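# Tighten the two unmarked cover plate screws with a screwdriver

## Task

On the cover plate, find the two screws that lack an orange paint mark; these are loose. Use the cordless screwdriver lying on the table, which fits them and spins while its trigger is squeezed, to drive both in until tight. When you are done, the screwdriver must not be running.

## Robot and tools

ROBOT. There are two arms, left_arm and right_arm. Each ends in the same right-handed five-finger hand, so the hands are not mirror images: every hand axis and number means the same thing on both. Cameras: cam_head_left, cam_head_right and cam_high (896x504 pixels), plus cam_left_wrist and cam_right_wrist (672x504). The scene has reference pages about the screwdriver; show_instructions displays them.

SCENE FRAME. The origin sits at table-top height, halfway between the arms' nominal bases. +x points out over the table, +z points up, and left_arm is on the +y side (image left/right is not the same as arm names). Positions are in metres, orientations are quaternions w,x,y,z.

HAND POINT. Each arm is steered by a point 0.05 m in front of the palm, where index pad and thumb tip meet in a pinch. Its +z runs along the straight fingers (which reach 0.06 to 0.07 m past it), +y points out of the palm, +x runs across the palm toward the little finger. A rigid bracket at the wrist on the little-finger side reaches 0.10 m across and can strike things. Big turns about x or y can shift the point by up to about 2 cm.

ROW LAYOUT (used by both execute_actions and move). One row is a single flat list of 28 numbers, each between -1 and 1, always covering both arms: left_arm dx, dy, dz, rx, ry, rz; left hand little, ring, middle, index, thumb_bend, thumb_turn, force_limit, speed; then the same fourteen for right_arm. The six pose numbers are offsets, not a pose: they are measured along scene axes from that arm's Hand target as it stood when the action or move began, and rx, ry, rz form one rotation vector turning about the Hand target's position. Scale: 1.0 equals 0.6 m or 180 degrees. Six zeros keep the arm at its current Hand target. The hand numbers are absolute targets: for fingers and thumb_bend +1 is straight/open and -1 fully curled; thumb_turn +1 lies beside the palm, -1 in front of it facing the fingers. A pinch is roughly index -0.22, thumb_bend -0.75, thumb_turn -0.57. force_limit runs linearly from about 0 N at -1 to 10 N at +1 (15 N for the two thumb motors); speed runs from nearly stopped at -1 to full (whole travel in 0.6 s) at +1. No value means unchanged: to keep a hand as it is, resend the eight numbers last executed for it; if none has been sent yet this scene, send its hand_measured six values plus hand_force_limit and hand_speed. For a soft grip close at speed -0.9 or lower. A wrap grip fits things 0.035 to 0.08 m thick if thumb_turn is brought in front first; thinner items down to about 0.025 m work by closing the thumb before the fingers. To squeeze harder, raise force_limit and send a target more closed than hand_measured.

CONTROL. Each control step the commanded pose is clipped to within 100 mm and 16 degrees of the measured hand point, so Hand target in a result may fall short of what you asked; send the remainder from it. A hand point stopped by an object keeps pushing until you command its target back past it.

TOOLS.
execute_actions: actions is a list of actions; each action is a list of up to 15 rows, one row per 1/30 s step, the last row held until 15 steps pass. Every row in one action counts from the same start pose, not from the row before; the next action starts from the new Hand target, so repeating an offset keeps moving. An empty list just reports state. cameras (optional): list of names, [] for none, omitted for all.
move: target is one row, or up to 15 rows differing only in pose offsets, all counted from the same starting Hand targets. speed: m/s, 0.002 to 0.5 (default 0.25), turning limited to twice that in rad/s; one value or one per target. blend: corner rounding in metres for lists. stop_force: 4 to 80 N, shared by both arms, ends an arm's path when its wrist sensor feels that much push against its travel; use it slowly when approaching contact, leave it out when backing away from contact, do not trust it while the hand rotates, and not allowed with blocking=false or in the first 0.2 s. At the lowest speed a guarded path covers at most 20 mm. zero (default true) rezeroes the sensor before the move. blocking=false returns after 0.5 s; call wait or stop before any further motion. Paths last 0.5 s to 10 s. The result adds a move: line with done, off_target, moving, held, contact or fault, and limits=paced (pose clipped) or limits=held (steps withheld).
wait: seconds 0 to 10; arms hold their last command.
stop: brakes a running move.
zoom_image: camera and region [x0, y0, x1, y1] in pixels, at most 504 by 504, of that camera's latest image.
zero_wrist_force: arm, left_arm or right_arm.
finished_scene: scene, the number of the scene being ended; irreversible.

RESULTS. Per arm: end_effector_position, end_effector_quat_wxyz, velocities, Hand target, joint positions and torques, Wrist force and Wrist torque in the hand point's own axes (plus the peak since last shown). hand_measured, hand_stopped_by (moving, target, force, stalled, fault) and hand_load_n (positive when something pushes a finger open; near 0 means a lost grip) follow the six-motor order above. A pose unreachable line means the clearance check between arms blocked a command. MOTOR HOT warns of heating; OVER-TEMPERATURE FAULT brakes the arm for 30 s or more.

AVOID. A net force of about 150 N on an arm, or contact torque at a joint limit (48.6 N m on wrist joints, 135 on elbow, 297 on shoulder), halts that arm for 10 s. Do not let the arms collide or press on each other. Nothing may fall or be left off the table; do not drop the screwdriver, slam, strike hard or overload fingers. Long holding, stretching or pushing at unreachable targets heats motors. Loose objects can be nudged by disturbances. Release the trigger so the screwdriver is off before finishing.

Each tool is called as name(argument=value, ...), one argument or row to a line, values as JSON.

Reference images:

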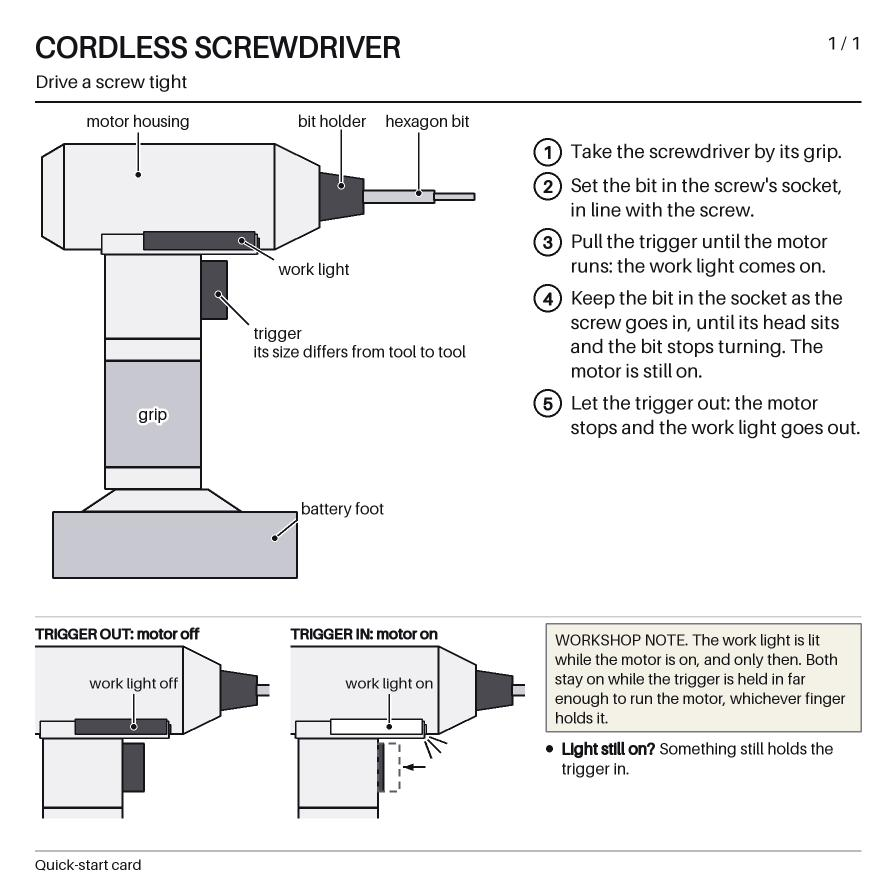

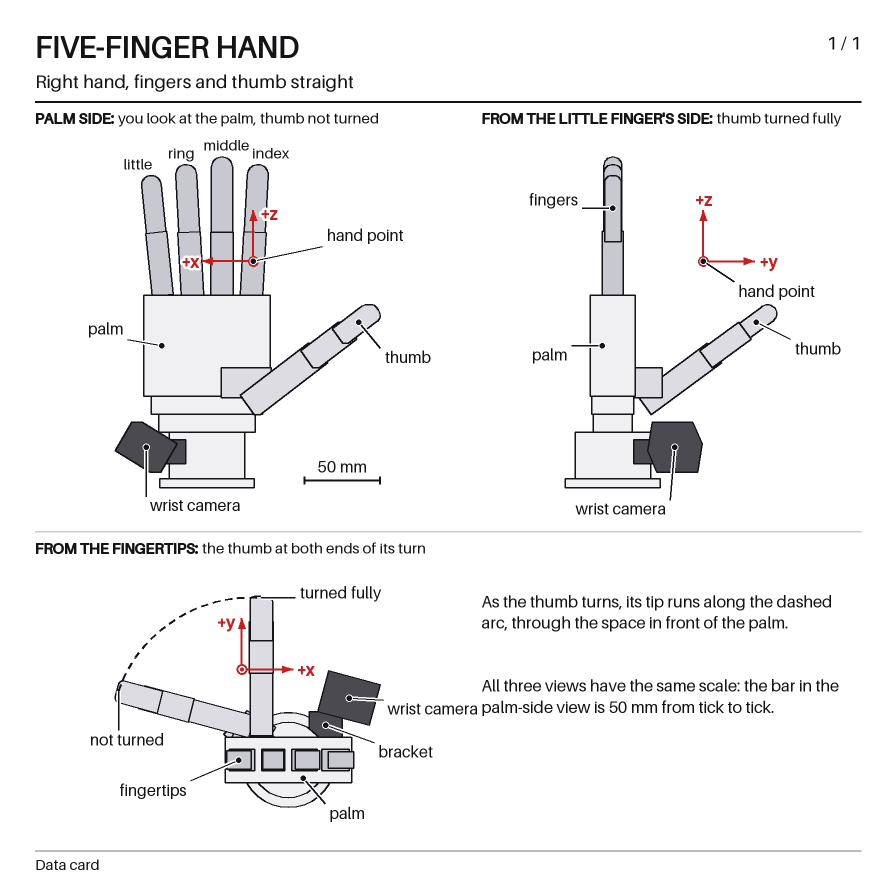

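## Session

wait(
  seconds=0,
)

Scene clock: 0.00 s.
left_arm: end_effector_position=(+1.0519, +0.0478, +0.1534) hand_measured=(+1.000, +1.000, +1.000, +1.000, +1.000, +1.000) hand_load_n=(+0.0, +0.0, -0.5, +0.0, +0.0, +0.0) hand_stopped_by=(target, target, target, target, target, target) hand_force_limit=0.00 hand_speed=-0.80 end_effector_quat_wxyz=(+0.432, +0.096, +0.895, +0.050) end_effector_velocity=(-0.001, -0.002, -0.001) end_effector_angular_velocity=(+0.000, +0.000, +0.000) | right_arm: end_effector_position=(+1.1588, -0.8433, +0.1016) hand_measured=(+1.000, +1.000, +1.000, +1.000, +1.000, +1.000) hand_load_n=(+0.0, +0.0, +0.0, +0.0, +0.0, +0.0) hand_stopped_by=(target, target, target, target, target, target) hand_force_limit=0.00 hand_speed=-0.80 end_effector_quat_wxyz=(+0.002, +0.891, +0.345, +0.296) end_effector_velocity=(+0.000, +0.000, -0.002) end_effector_angular_velocity=(+0.000, +0.002, +0.000)
Joint positions: left_arm=[-0.749 -0.31 0.31 0.814 1.025 -1.851] | right_arm=[-0.373 -0.718 1.079 0.718 1.209 0.611]
Joint velocities: left_arm=[-0.001 0 0 0 0 -0.001] | right_arm=[0 0.001 0 0 0 0]
Joint torques (N m): no reading
Wrist force (N): no reading
Wrist torque (N m): no reading
Wrist force, peak (N): no reading
Hand target: left_arm +1.0519, +0.0478, +0.1534; +0.432, +0.096, +0.895, +0.050 | right_arm +1.1587, -0.8433, +0.1016; +0.002, +0.891, +0.345, +0.296

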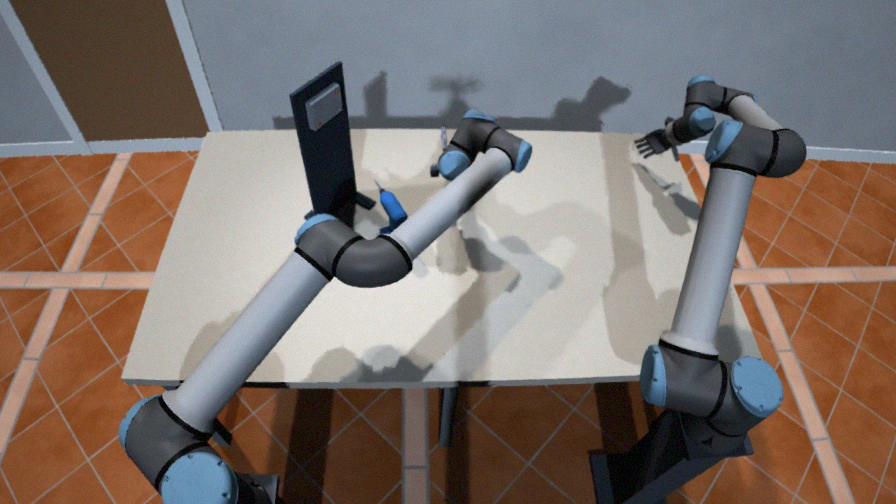

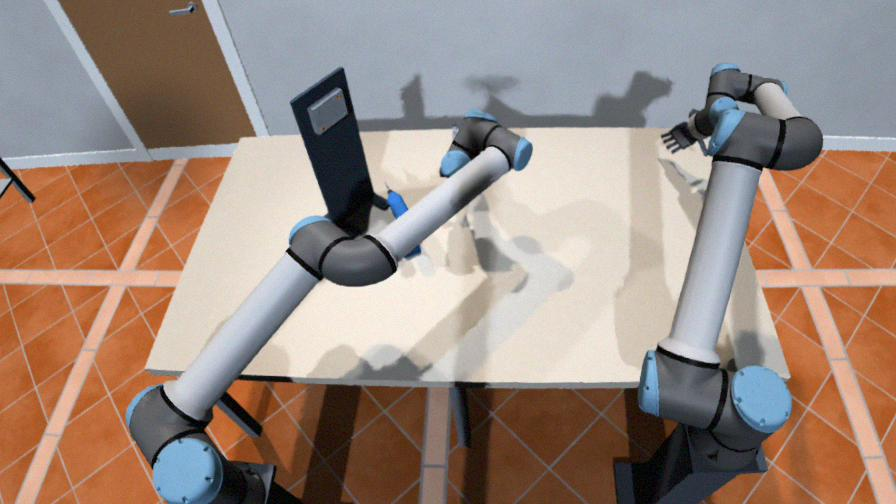

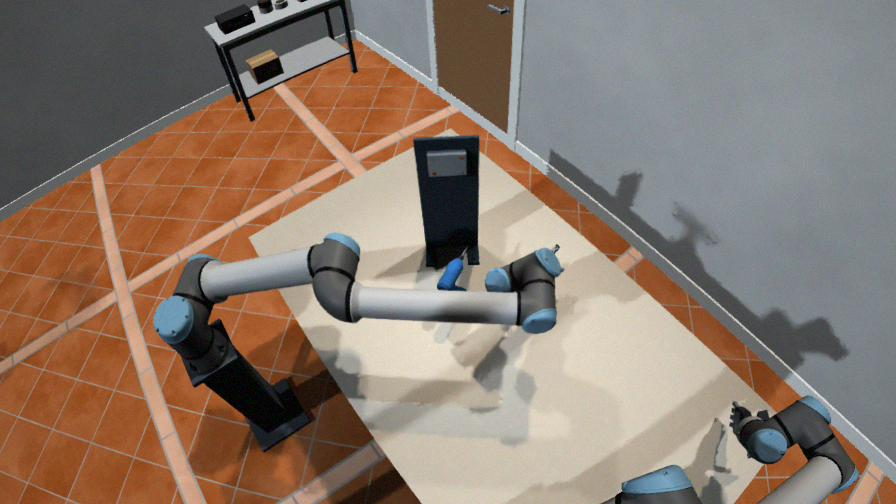

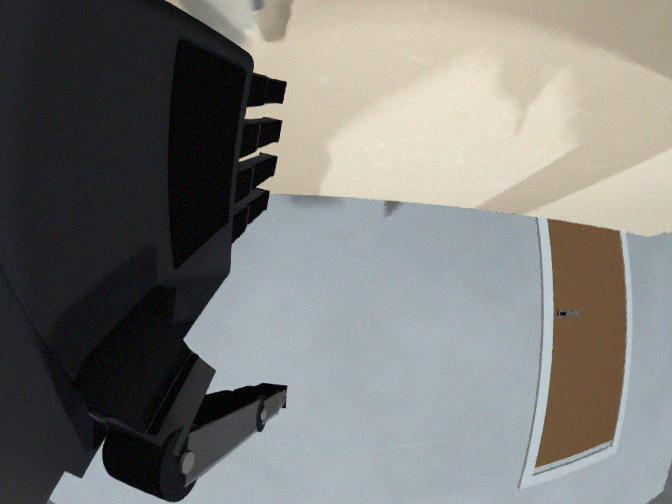

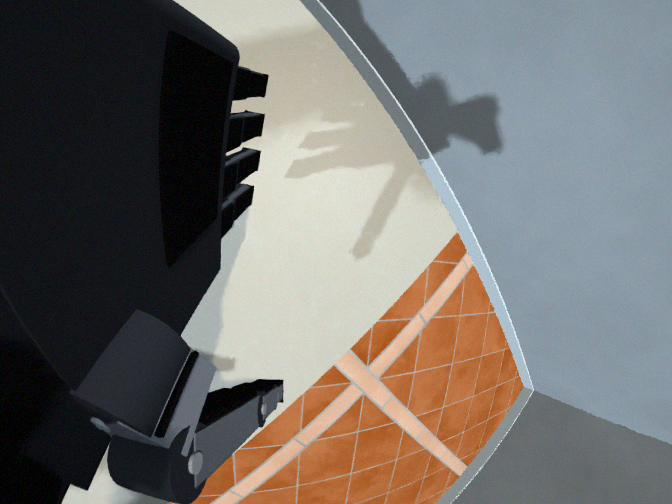

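zoom_image(
  camera="cam_high",
  region=[400, 120, 500, 300],
)

zoom_image(
  camera="cam_head_left",
  region=[280, 50, 460, 250],
)

zoom_image(
  camera="cam_head_right",
  region=[280, 60, 440, 270],
)

Scaled by 2.800.

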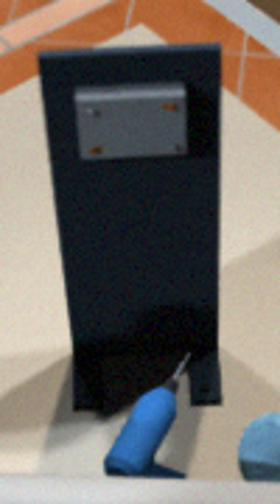

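Scaled by 2.520.

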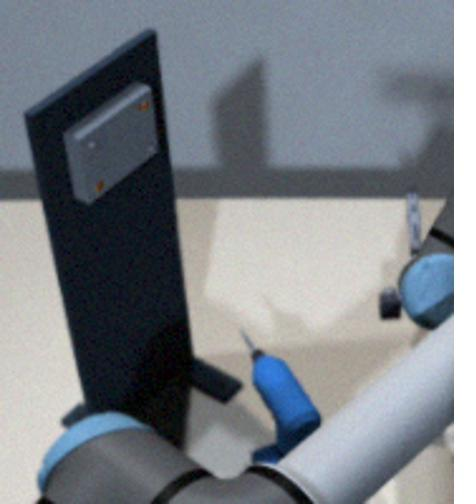

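Scaled by 2.400.

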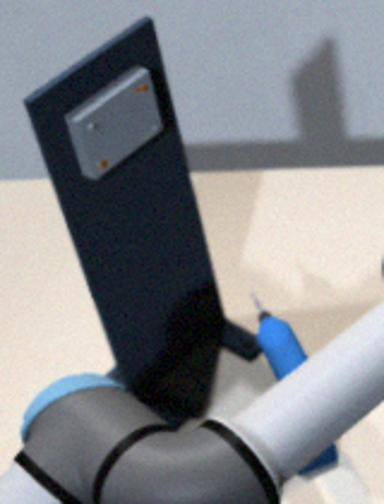

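move(
  target=[
    [-0.2,0,0.45,0,-0.06,0.05,1,1,1,1,1,-1,0,0.5,-0.2,0.5,0.45,0.08,-0.02,0.07,1,1,1,1,1,1,0,0.5],
    [-0.836,0.08,0.35,-0.0013,-0.2277,0.2042,1,1,1,1,1,-1,0,0.5,-0.3,0.75,0.5,0.325,-0.0872,0.2904,1,1,1,1,1,1,0,0.5],
  ],
  speed=0.4,
  blend=[0.08,0],
  cameras=["cam_head_left","cam_high","cam_left_wrist"],
)

Scene clock: 5.73 s.
left_arm: end_effector_position=(+0.5502, +0.0959, +0.3643) hand_measured=(+1.000, +1.000, +1.000, +1.000, +1.000, -1.000) hand_load_n=(+0.0, +0.0, +0.0, +0.0, +0.0, +0.0) hand_stopped_by=(target, target, target, target, target, target) hand_force_limit=0.00 hand_speed=0.50 end_effector_quat_wxyz=(+0.675, -0.210, +0.675, +0.209) end_effector_velocity=(+0.000, +0.000, +0.000) end_effector_angular_velocity=(-0.001, -0.001, +0.000) | right_arm: end_effector_position=(+0.9785, -0.3933, +0.4017) hand_measured=(+1.000, +1.000, +1.000, +1.000, +1.000, +1.000) hand_load_n=(+0.0, +0.0, +0.0, +0.0, +0.0, +0.0) hand_stopped_by=(target, target, target, target, target, target) hand_force_limit=0.00 hand_speed=0.50 end_effector_quat_wxyz=(+0.498, -0.500, -0.499, -0.502) end_effector_velocity=(+0.000, +0.000, +0.000) end_effector_angular_velocity=(+0.000, -0.001, +0.000)
Joint positions: left_arm=[-1.208 -1.077 1.562 -0.487 -0.204 -1.57] | right_arm=[-0.196 -0.941 1.631 2.463 0.13 -1.585]
Joint velocities: left_arm=[0 0 0 0 0 -0.001] | right_arm=[0 0.001 -0.001 -0.003 0 0.002]
Joint torques (N m): left_arm=[-11.04 -55.02 -45.95 3.63 1.02 -3.3] | right_arm=[-14.57 -81.65 -38.1 -2.12 1.47 1.17]
Wrist force (N): left_arm=[-1.3 -0.2 1.0] | right_arm=[-0.2 0.0 -0.4]
Wrist torque (N m): left_arm=[-0.19 0.16 -0.14] | right_arm=[-0.02 0.26 0.11]
Wrist force, peak (N): left_arm=[-1.8 -0.1 1.2] | right_arm=[-2.0 1.5 2.4]
Hand target: left_arm +0.5502, +0.0959, +0.3643; +0.675, -0.210, +0.675, +0.209 | right_arm +0.9785, -0.3934, +0.4017; +0.498, -0.500, -0.499, -0.503
Off the commanded pose: left_arm 0.001 m, 0 deg | right_arm 0.000 m, 0 deg.
move: done
Images, in order (width x height): cam_head_left 896x504, cam_high 896x504, cam_left_wrist 672x504.

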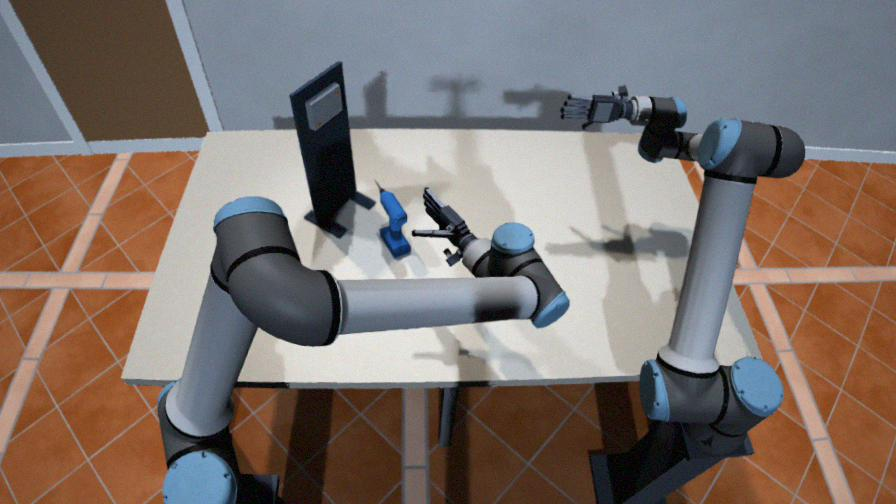

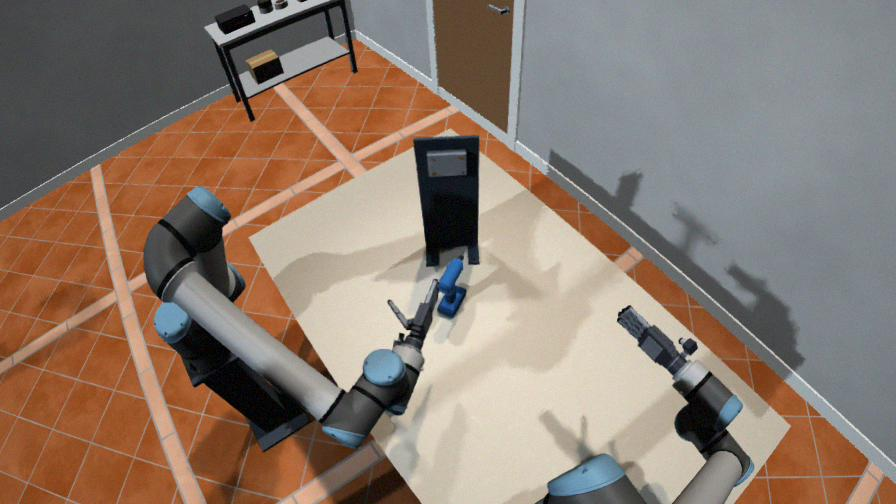

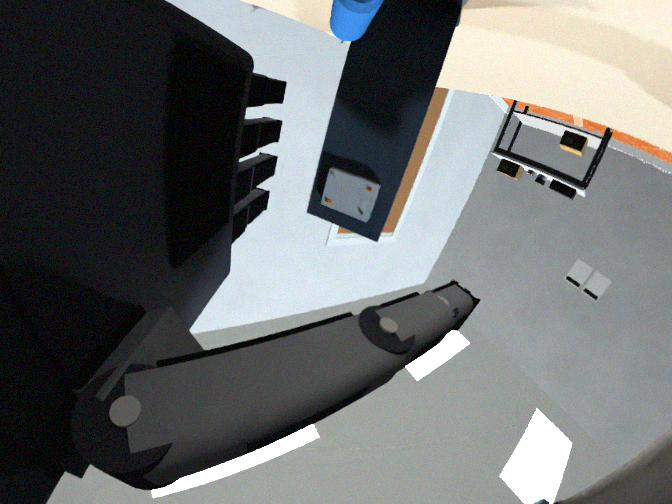

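zoom_image(
  camera="cam_high",
  region=[400, 230, 490, 340],
)

zoom_image(
  camera="cam_head_left",
  region=[330, 170, 450, 290],
)

zoom_image(
  camera="cam_left_wrist",
  region=[300, 0, 480, 250],
)

Scaled by 4.582.

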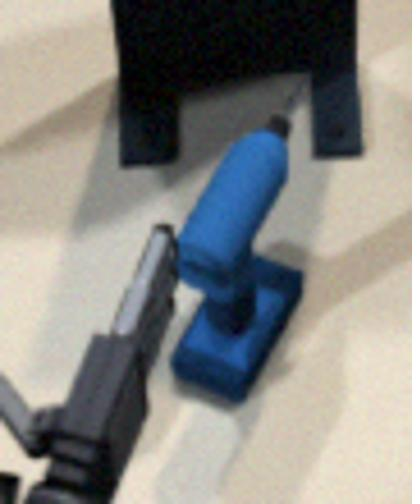

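Scaled by 4.200.

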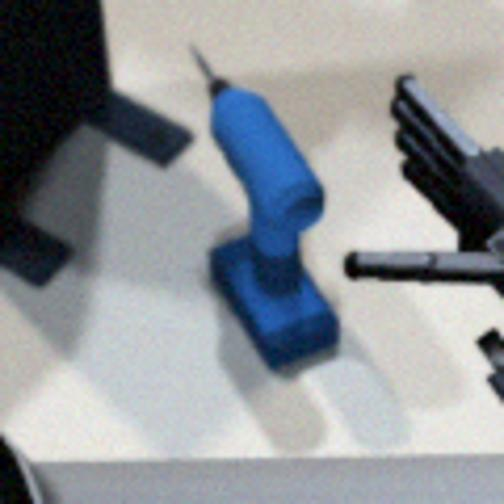

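Scaled by 2.016 from the camera's 672x504 image, which has a finer 960x720 frame.

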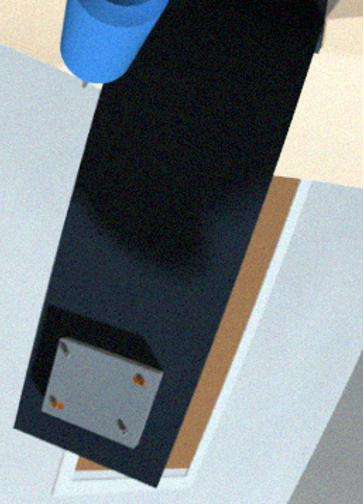

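move(
  target=[0.0547,0,-0.183,0,0,0.0222,1,1,1,1,1,-1,0,0.5,0,0.2,0.1,0,0,0,1,1,1,1,1,1,0,0.5],
  cameras=["cam_head_left","cam_high","cam_left_wrist","cam_right_wrist"],
)

zoom_image(
  camera="cam_high",
  region=[400, 230, 490, 340],
)

zoom_image(
  camera="cam_left_wrist",
  region=[240, 0, 490, 250],
)

Scene clock: 8.03 s.
left_arm: end_effector_position=(+0.5830, +0.0961, +0.2544) hand_measured=(+1.000, +1.000, +1.000, +1.000, +1.000, -1.000) hand_load_n=(+0.0, +0.0, +0.0, +0.0, +0.0, +0.0) hand_stopped_by=(target, target, target, target, target, target) hand_force_limit=0.00 hand_speed=0.50 end_effector_quat_wxyz=(+0.668, -0.233, +0.668, +0.232) end_effector_velocity=(+0.000, +0.001, -0.001) end_effector_angular_velocity=(-0.001, -0.001, +0.001) | right_arm: end_effector_position=(+0.9786, -0.2734, +0.4615) hand_measured=(+1.000, +1.000, +1.000, +1.000, +1.000, +1.000) hand_load_n=(+0.0, +0.0, +0.0, +0.0, +0.0, +0.0) hand_stopped_by=(target, target, target, target, target, target) hand_force_limit=0.00 hand_speed=0.50 end_effector_quat_wxyz=(+0.498, -0.501, -0.499, -0.502) end_effector_velocity=(+0.000, +0.000, -0.001) end_effector_angular_velocity=(+0.000, +0.002, +0.000)
Joint positions: left_arm=[-1.162 -0.929 1.54 -0.613 -0.227 -1.571] | right_arm=[-0.048 -0.97 1.551 2.538 -0.018 -1.551]
Joint velocities: left_arm=[0.001 0 0 0 0 -0.002] | right_arm=[0 0.001 0 0.002 0 -0.001]
Joint torques (N m): left_arm=[-15.6 -68.27 -23.21 3.94 2.24 -2.34] | right_arm=[9.94 -87.76 -35.83 1.39 -0.57 -2.17]
Wrist force (N): left_arm=[-1.0 0.1 1.1] | right_arm=[-0.5 0.1 0.0]
Wrist torque (N m): left_arm=[-0.16 0.13 -0.12] | right_arm=[-0.03 0.30 0.07]
Wrist force, peak (N): left_arm=[-3.2 0.3 1.0] | right_arm=[-1.7 0.1 -2.7]
Hand target: left_arm +0.5830, +0.0961, +0.2544; +0.668, -0.233, +0.668, +0.232 | right_arm +0.9786, -0.2734, +0.4615; +0.498, -0.500, -0.499, -0.502
Off the commanded pose: left_arm 0.000 m, 0 deg | right_arm 0.000 m, 0 deg.
move: done
Images, in order (width x height): cam_head_left 896x504, cam_high 896x504, cam_left_wrist 672x504, cam_right_wrist 672x504.

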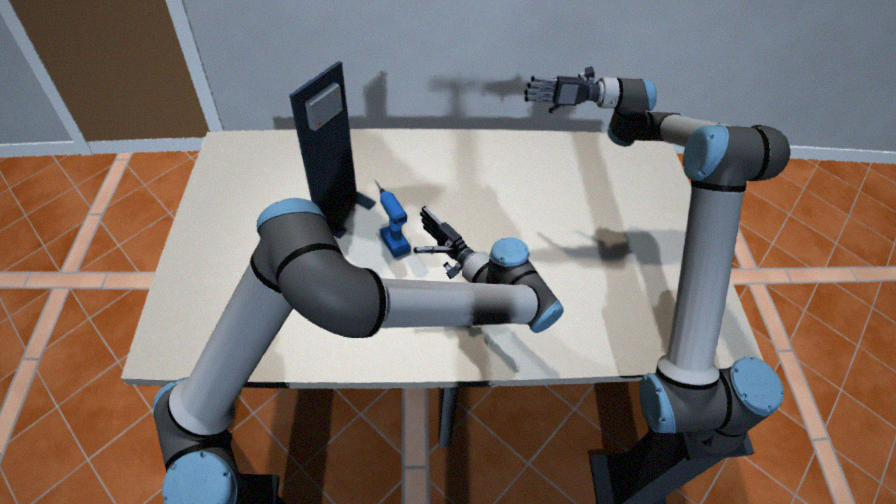

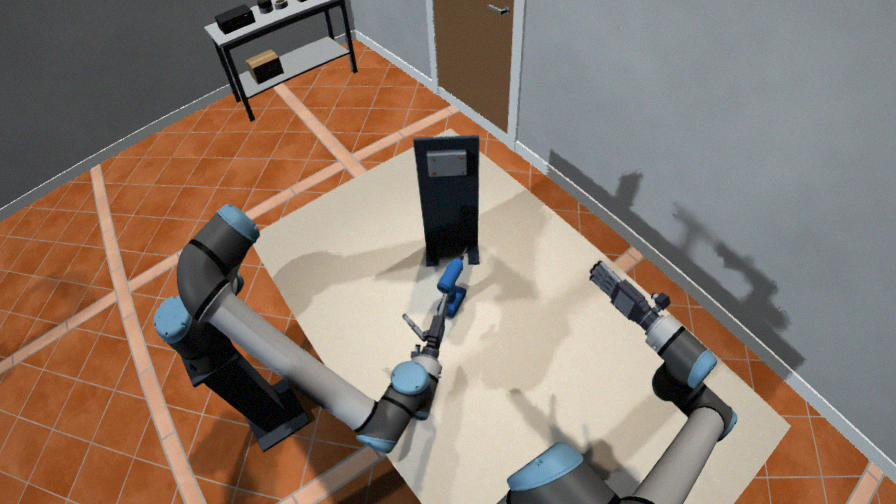

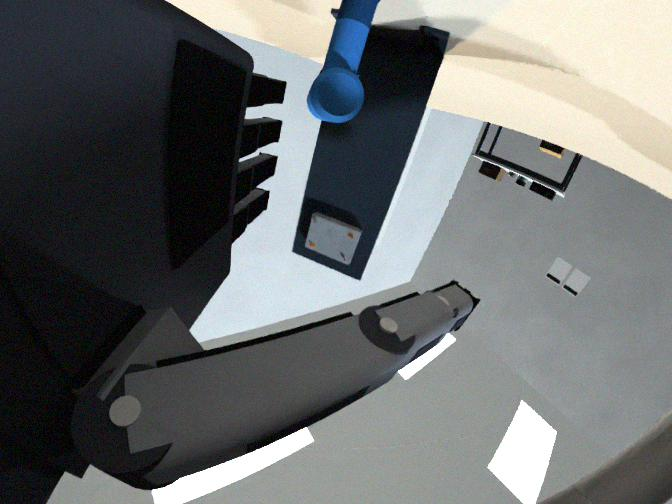

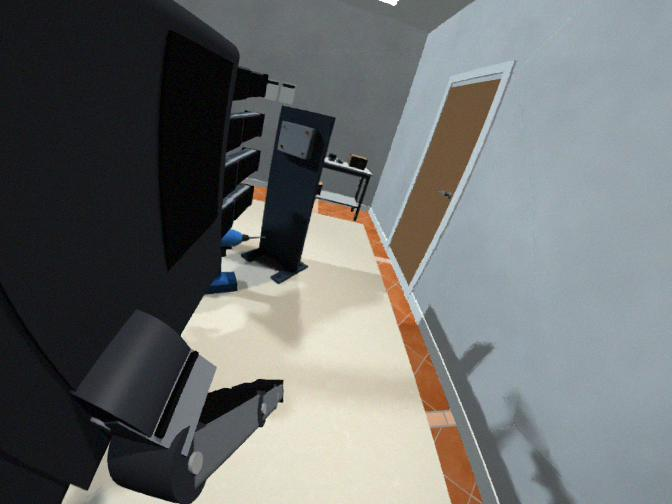

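Scaled by 4.582.

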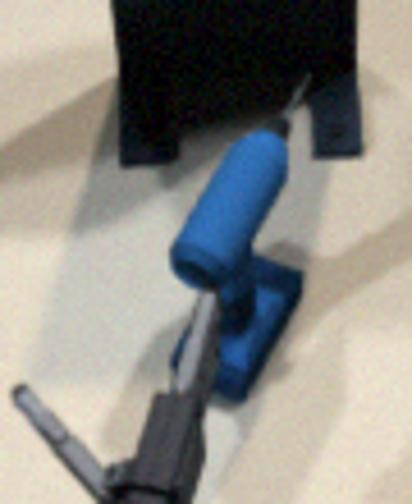

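Scaled by 2.016 from the camera's 672x504 image, which has a finer 960x720 frame.

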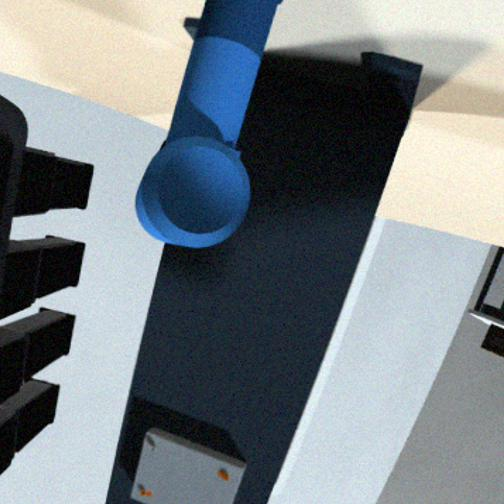

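move(
  target=[0.0193,-0.023,-0.2,0,0,0,1,1,1,1,1,-1,0,0.5,0,0,0,0,0,0,1,1,1,1,1,1,0,0.5],
  cameras=["cam_high","cam_left_wrist","cam_head_left"],
)

zoom_image(
  camera="cam_high",
  region=[400, 240, 490, 350],
)

zoom_image(
  camera="cam_head_left",
  region=[330, 170, 450, 290],
)

Scene clock: 9.50 s.
left_arm: end_effector_position=(+0.5945, +0.0825, +0.1344) hand_measured=(+1.000, +1.000, +1.000, +1.000, +1.000, -1.000) hand_load_n=(+0.0, +0.0, +0.0, +0.0, +0.0, -0.5) hand_stopped_by=(target, target, target, target, target, target) hand_force_limit=0.00 hand_speed=0.50 end_effector_quat_wxyz=(+0.668, -0.233, +0.668, +0.232) end_effector_velocity=(+0.000, +0.000, +0.000) end_effector_angular_velocity=(+0.000, +0.000, +0.001) | right_arm: end_effector_position=(+0.9786, -0.2734, +0.4615) hand_measured=(+1.000, +1.000, +1.000, +1.000, +1.000, +1.000) hand_load_n=(+0.0, +0.0, +0.5, +0.0, +0.0, +0.0) hand_stopped_by=(target, target, target, target, target, target) hand_force_limit=0.00 hand_speed=0.50 end_effector_quat_wxyz=(+0.498, -0.501, -0.499, -0.502) end_effector_velocity=(+0.000, +0.000, -0.001) end_effector_angular_velocity=(+0.000, -0.002, +0.000)
Joint positions: left_arm=[-1.156 -0.783 1.532 -0.751 -0.222 -1.571] | right_arm=[-0.048 -0.967 1.546 2.523 -0.018 -1.534]
Joint velocities: left_arm=[0 0 0 0.001 -0.001 -0.002] | right_arm=[0 0.001 0 -0.001 0 -0.001]
Joint torques (N m): left_arm=[-8.04 -67.61 -19.1 3.68 -1.02 -2.83] | right_arm=[13.14 -85.81 -37.55 0.55 -1.17 -0.74]
Wrist force (N): left_arm=[-1.4 -0.2 0.9] | right_arm=[-0.3 0.3 -0.3]
Wrist torque (N m): left_arm=[-0.20 0.20 -0.16] | right_arm=[0.02 0.27 0.10]
Wrist force, peak (N): left_arm=[-4.0 0.3 0.9] | right_arm=[-0.4 0.2 -0.9]
Hand target: left_arm +0.5944, +0.0825, +0.1343; +0.668, -0.233, +0.668, +0.232 | right_arm +0.9786, -0.2734, +0.4615; +0.498, -0.500, -0.499, -0.502
Off the commanded pose: left_arm 0.000 m, 0 deg | right_arm 0.000 m, 0 deg.
move: done
Images, in order (width x height): cam_head_left 896x504, cam_high 896x504, cam_left_wrist 672x504.

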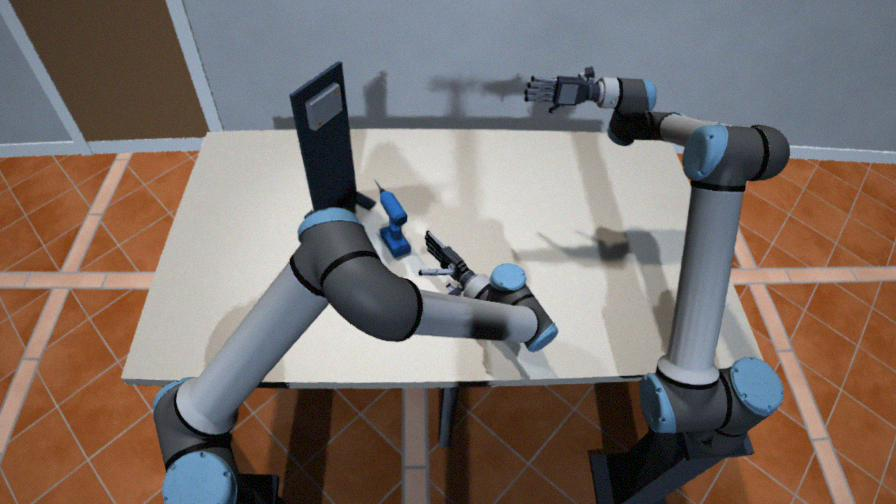

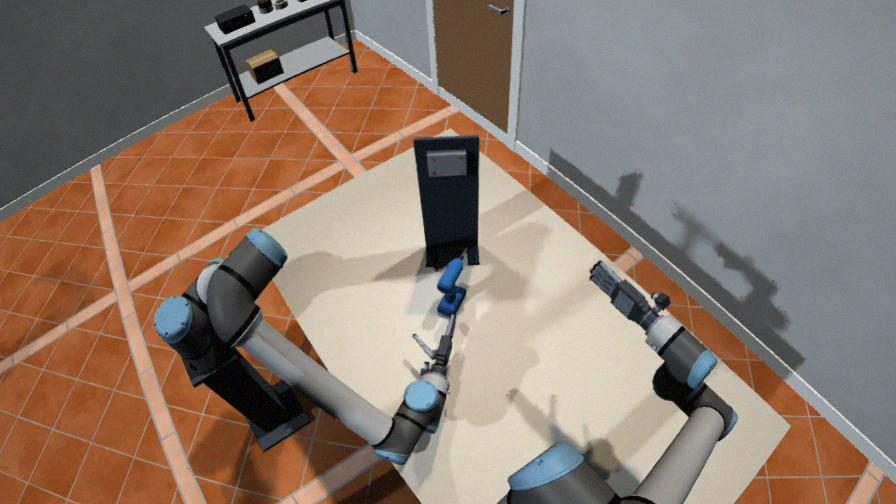

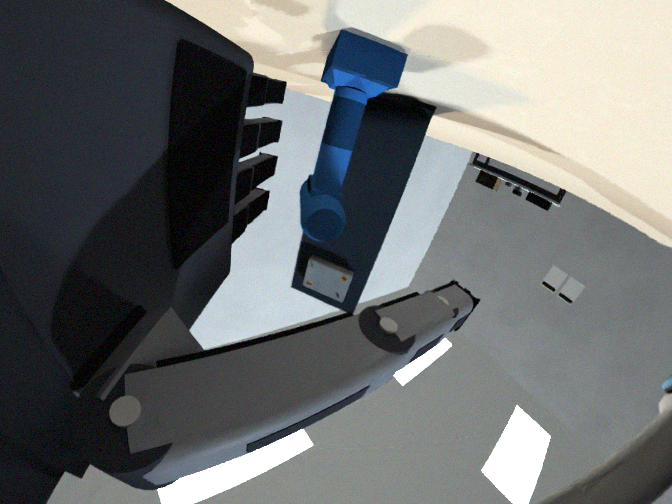

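Scaled by 4.582.

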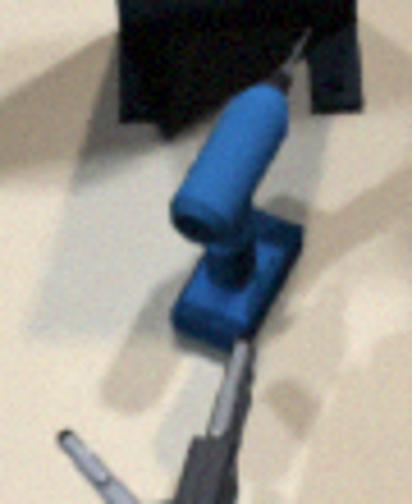

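Scaled by 4.200.

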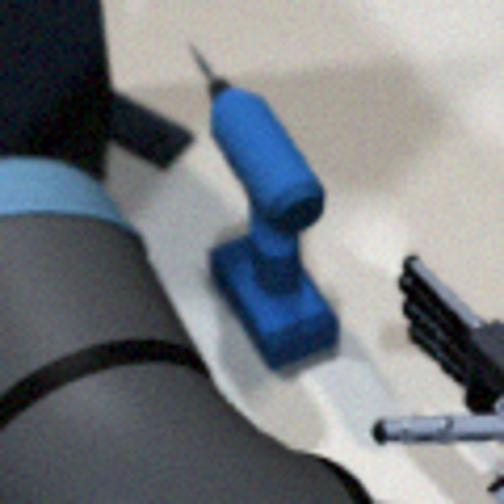

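move(
  target=[0.1576,0.1232,0,0,0,-0.011,1,1,1,1,1,-1,0,0.5,0,0,0,0,0,0,1,1,1,1,1,1,0,0.5],
  speed=0.15,
  cameras=["cam_high","cam_left_wrist","cam_head_left"],
)

zoom_image(
  camera="cam_high",
  region=[400, 240, 490, 350],
)

zoom_image(
  camera="cam_head_left",
  region=[330, 170, 450, 290],
)

Scene clock: 11.47 s.
left_arm: end_effector_position=(+0.6892, +0.1562, +0.1344) hand_measured=(+1.000, +1.000, +1.000, +1.000, +1.000, -1.000) hand_load_n=(+0.0, +0.0, +0.0, +0.0, -0.5, -0.5) hand_stopped_by=(target, target, target, target, target, target) hand_force_limit=0.00 hand_speed=0.50 end_effector_quat_wxyz=(+0.672, -0.222, +0.672, +0.221) end_effector_velocity=(+0.000, +0.000, +0.000) end_effector_angular_velocity=(-0.001, -0.001, -0.001) | right_arm: end_effector_position=(+0.9786, -0.2734, +0.4615) hand_measured=(+1.000, +1.000, +1.000, +1.000, +1.000, +1.000) hand_load_n=(+0.0, +0.0, +0.0, +0.0, +0.0, +0.0) hand_stopped_by=(target, target, target, target, target, target) hand_force_limit=0.00 hand_speed=0.50 end_effector_quat_wxyz=(+0.498, -0.501, -0.499, -0.502) end_effector_velocity=(+0.000, +0.000, +0.000) end_effector_angular_velocity=(+0.000, -0.001, +0.000)
Joint positions: left_arm=[-1.021 -0.786 1.539 -0.756 -0.052 -1.569] | right_arm=[-0.048 -0.965 1.543 2.513 -0.018 -1.523]
Joint velocities: left_arm=[0 0 0 0 0.001 -0.001] | right_arm=[0 0 0 0 0 0]
Joint torques (N m): left_arm=[4.75 -66.66 -32.46 -3.55 1.32 3.82] | right_arm=[7.21 -81.89 -40.59 -2.32 -0.68 1.39]
Wrist force (N): left_arm=[-0.9 0.0 0.9] | right_arm=[-0.1 0.2 -0.1]
Wrist torque (N m): left_arm=[-0.15 0.13 -0.14] | right_arm=[-0.01 0.24 0.10]
Wrist force, peak (N): left_arm=[-1.3 0.6 2.6] | right_arm=[-0.8 0.0 -0.4]
Hand target: left_arm +0.6892, +0.1563, +0.1343; +0.672, -0.222, +0.672, +0.221 | right_arm +0.9786, -0.2734, +0.4615; +0.498, -0.500, -0.499, -0.502
Off the commanded pose: left_arm 0.000 m, 0 deg | right_arm 0.000 m, 0 deg.
move: done
Images, in order (width x height): cam_head_left 896x504, cam_high 896x504, cam_left_wrist 672x504.

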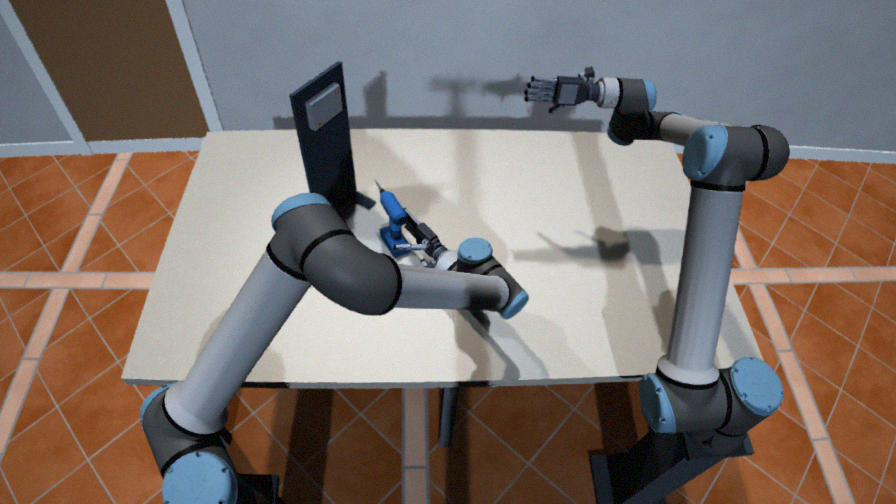

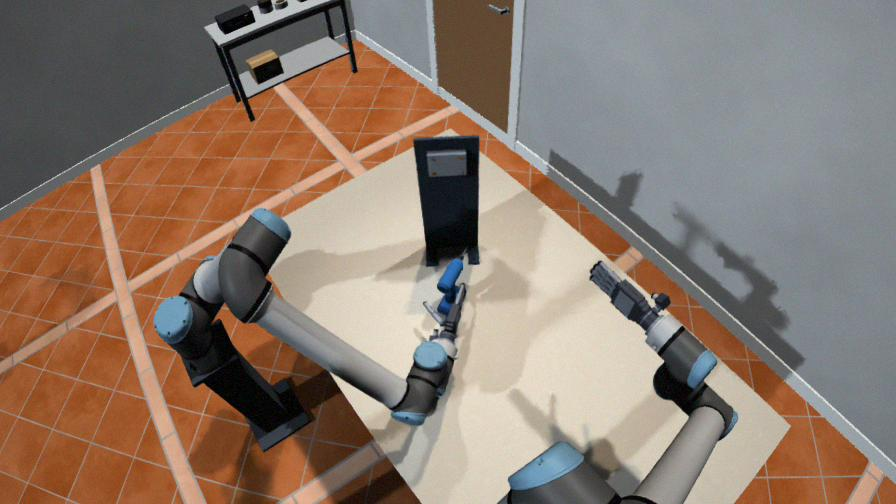

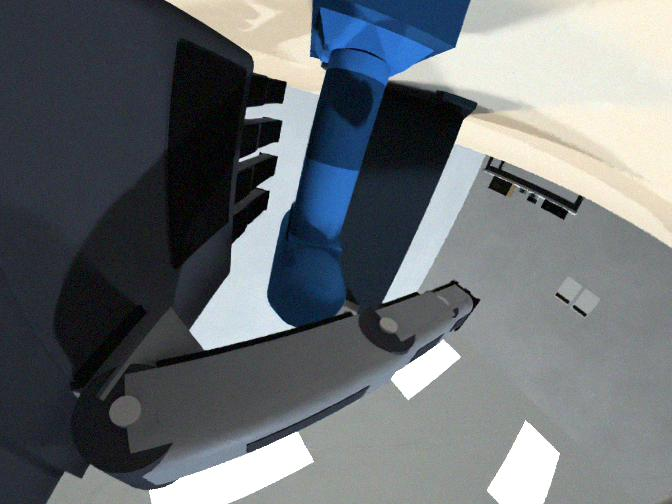

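Scaled by 4.582.

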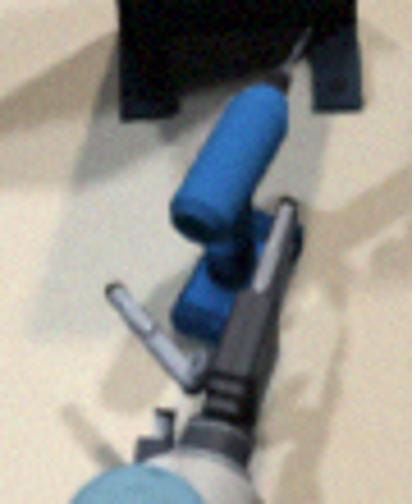

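Scaled by 4.200.

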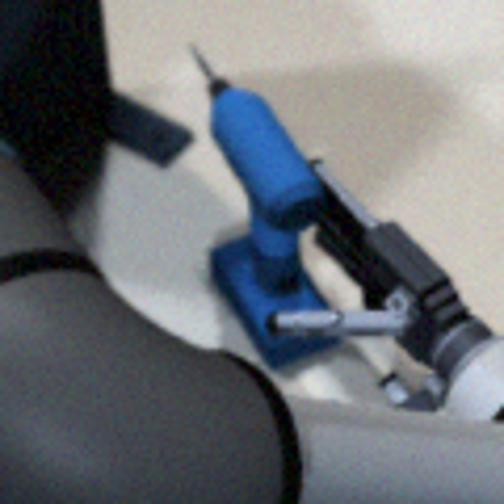

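move(
  target=[0.0525,0.041,0,0,0,0,1,1,1,1,1,-1,0,0.5,0,0,0,0,0,0,1,1,1,1,1,1,0,0.5],
  speed=0.05,
  stop_force=8,
  cameras=["cam_high","cam_left_wrist","cam_head_left"],
)

Scene clock: 14.10 s.
left_arm: end_effector_position=(+0.7207, +0.1809, +0.1343) hand_measured=(+1.000, +1.000, +1.000, +1.000, +1.000, -1.000) hand_load_n=(+0.0, +0.0, +0.0, +0.0, +0.0, -0.5) hand_stopped_by=(target, target, target, target, target, target) hand_force_limit=0.00 hand_speed=0.50 end_effector_quat_wxyz=(+0.672, -0.222, +0.672, +0.221) end_effector_velocity=(+0.000, +0.000, +0.000) end_effector_angular_velocity=(+0.000, +0.000, +0.000) | right_arm: end_effector_position=(+0.9786, -0.2734, +0.4615) hand_measured=(+1.000, +1.000, +1.000, +1.000, +1.000, +1.000) hand_load_n=(+0.0, +0.0, +0.0, +0.0, +0.0, +0.0) hand_stopped_by=(target, target, target, target, target, target) hand_force_limit=0.00 hand_speed=0.50 end_effector_quat_wxyz=(+0.498, -0.500, -0.499, -0.502) end_effector_velocity=(+0.000, +0.000, +0.000) end_effector_angular_velocity=(+0.000, +0.000, +0.000)
Joint positions: left_arm=[-0.974 -0.78 1.526 -0.756 -0.005 -1.563] | right_arm=[-0.048 -0.964 1.54 2.504 -0.018 -1.512]
Joint velocities: left_arm=[0 0 0 0 0 0] | right_arm=[0 0.001 -0.001 -0.004 0 0.004]
Joint torques (N m): left_arm=[-16.58 -101.05 -19.44 -3.47 -1.13 3.25] | right_arm=[-10.29 -80.04 -41.3 -2.45 1.04 2.24]
Wrist force (N): left_arm=[-1.8 0.1 0.9] | right_arm=[-0.2 0.1 -0.1]
Wrist torque (N m): left_arm=[-0.14 0.25 -0.18] | right_arm=[-0.03 0.25 0.09]
Wrist force, peak (N): left_arm=[-1.4 0.3 1.6] | right_arm=[-0.7 0.5 -0.5]
Hand target: left_arm +0.7207, +0.1809, +0.1344; +0.672, -0.222, +0.672, +0.221 | right_arm +0.9786, -0.2734, +0.4615; +0.498, -0.500, -0.499, -0.502
Off the commanded pose: left_arm 0.000 m, 0 deg | right_arm 0.000 m, 0 deg.
move: done
Images, in order (width x height): cam_head_left 896x504, cam_high 896x504, cam_left_wrist 672x504.

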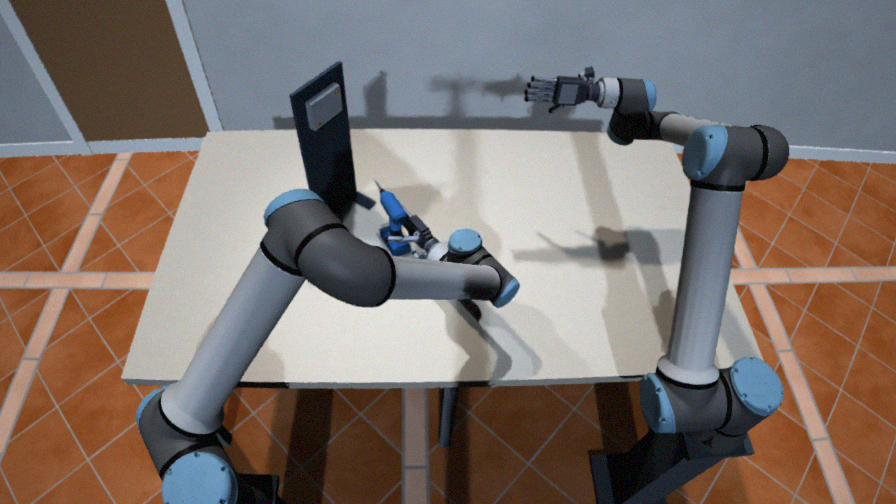

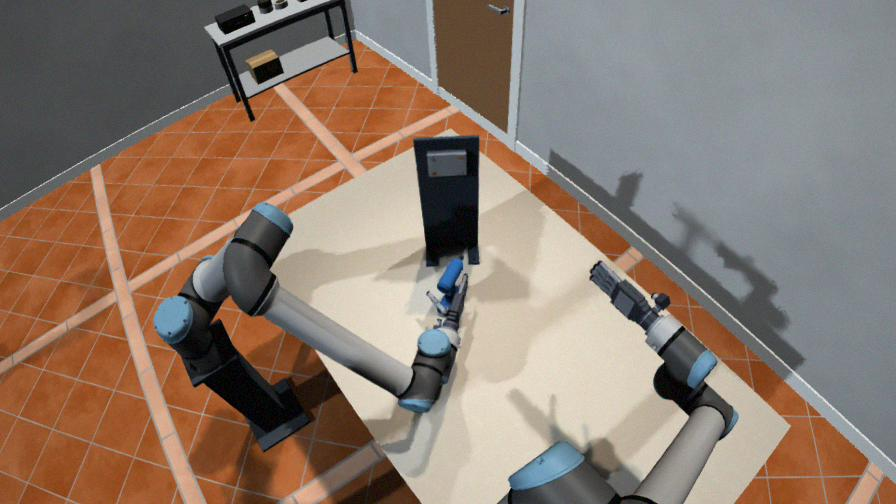

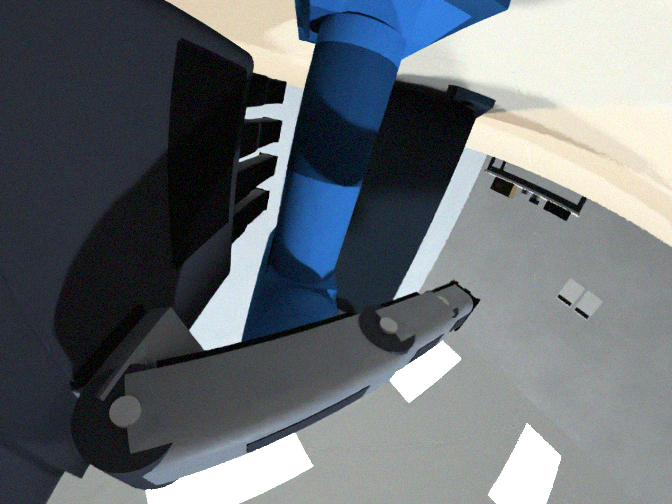

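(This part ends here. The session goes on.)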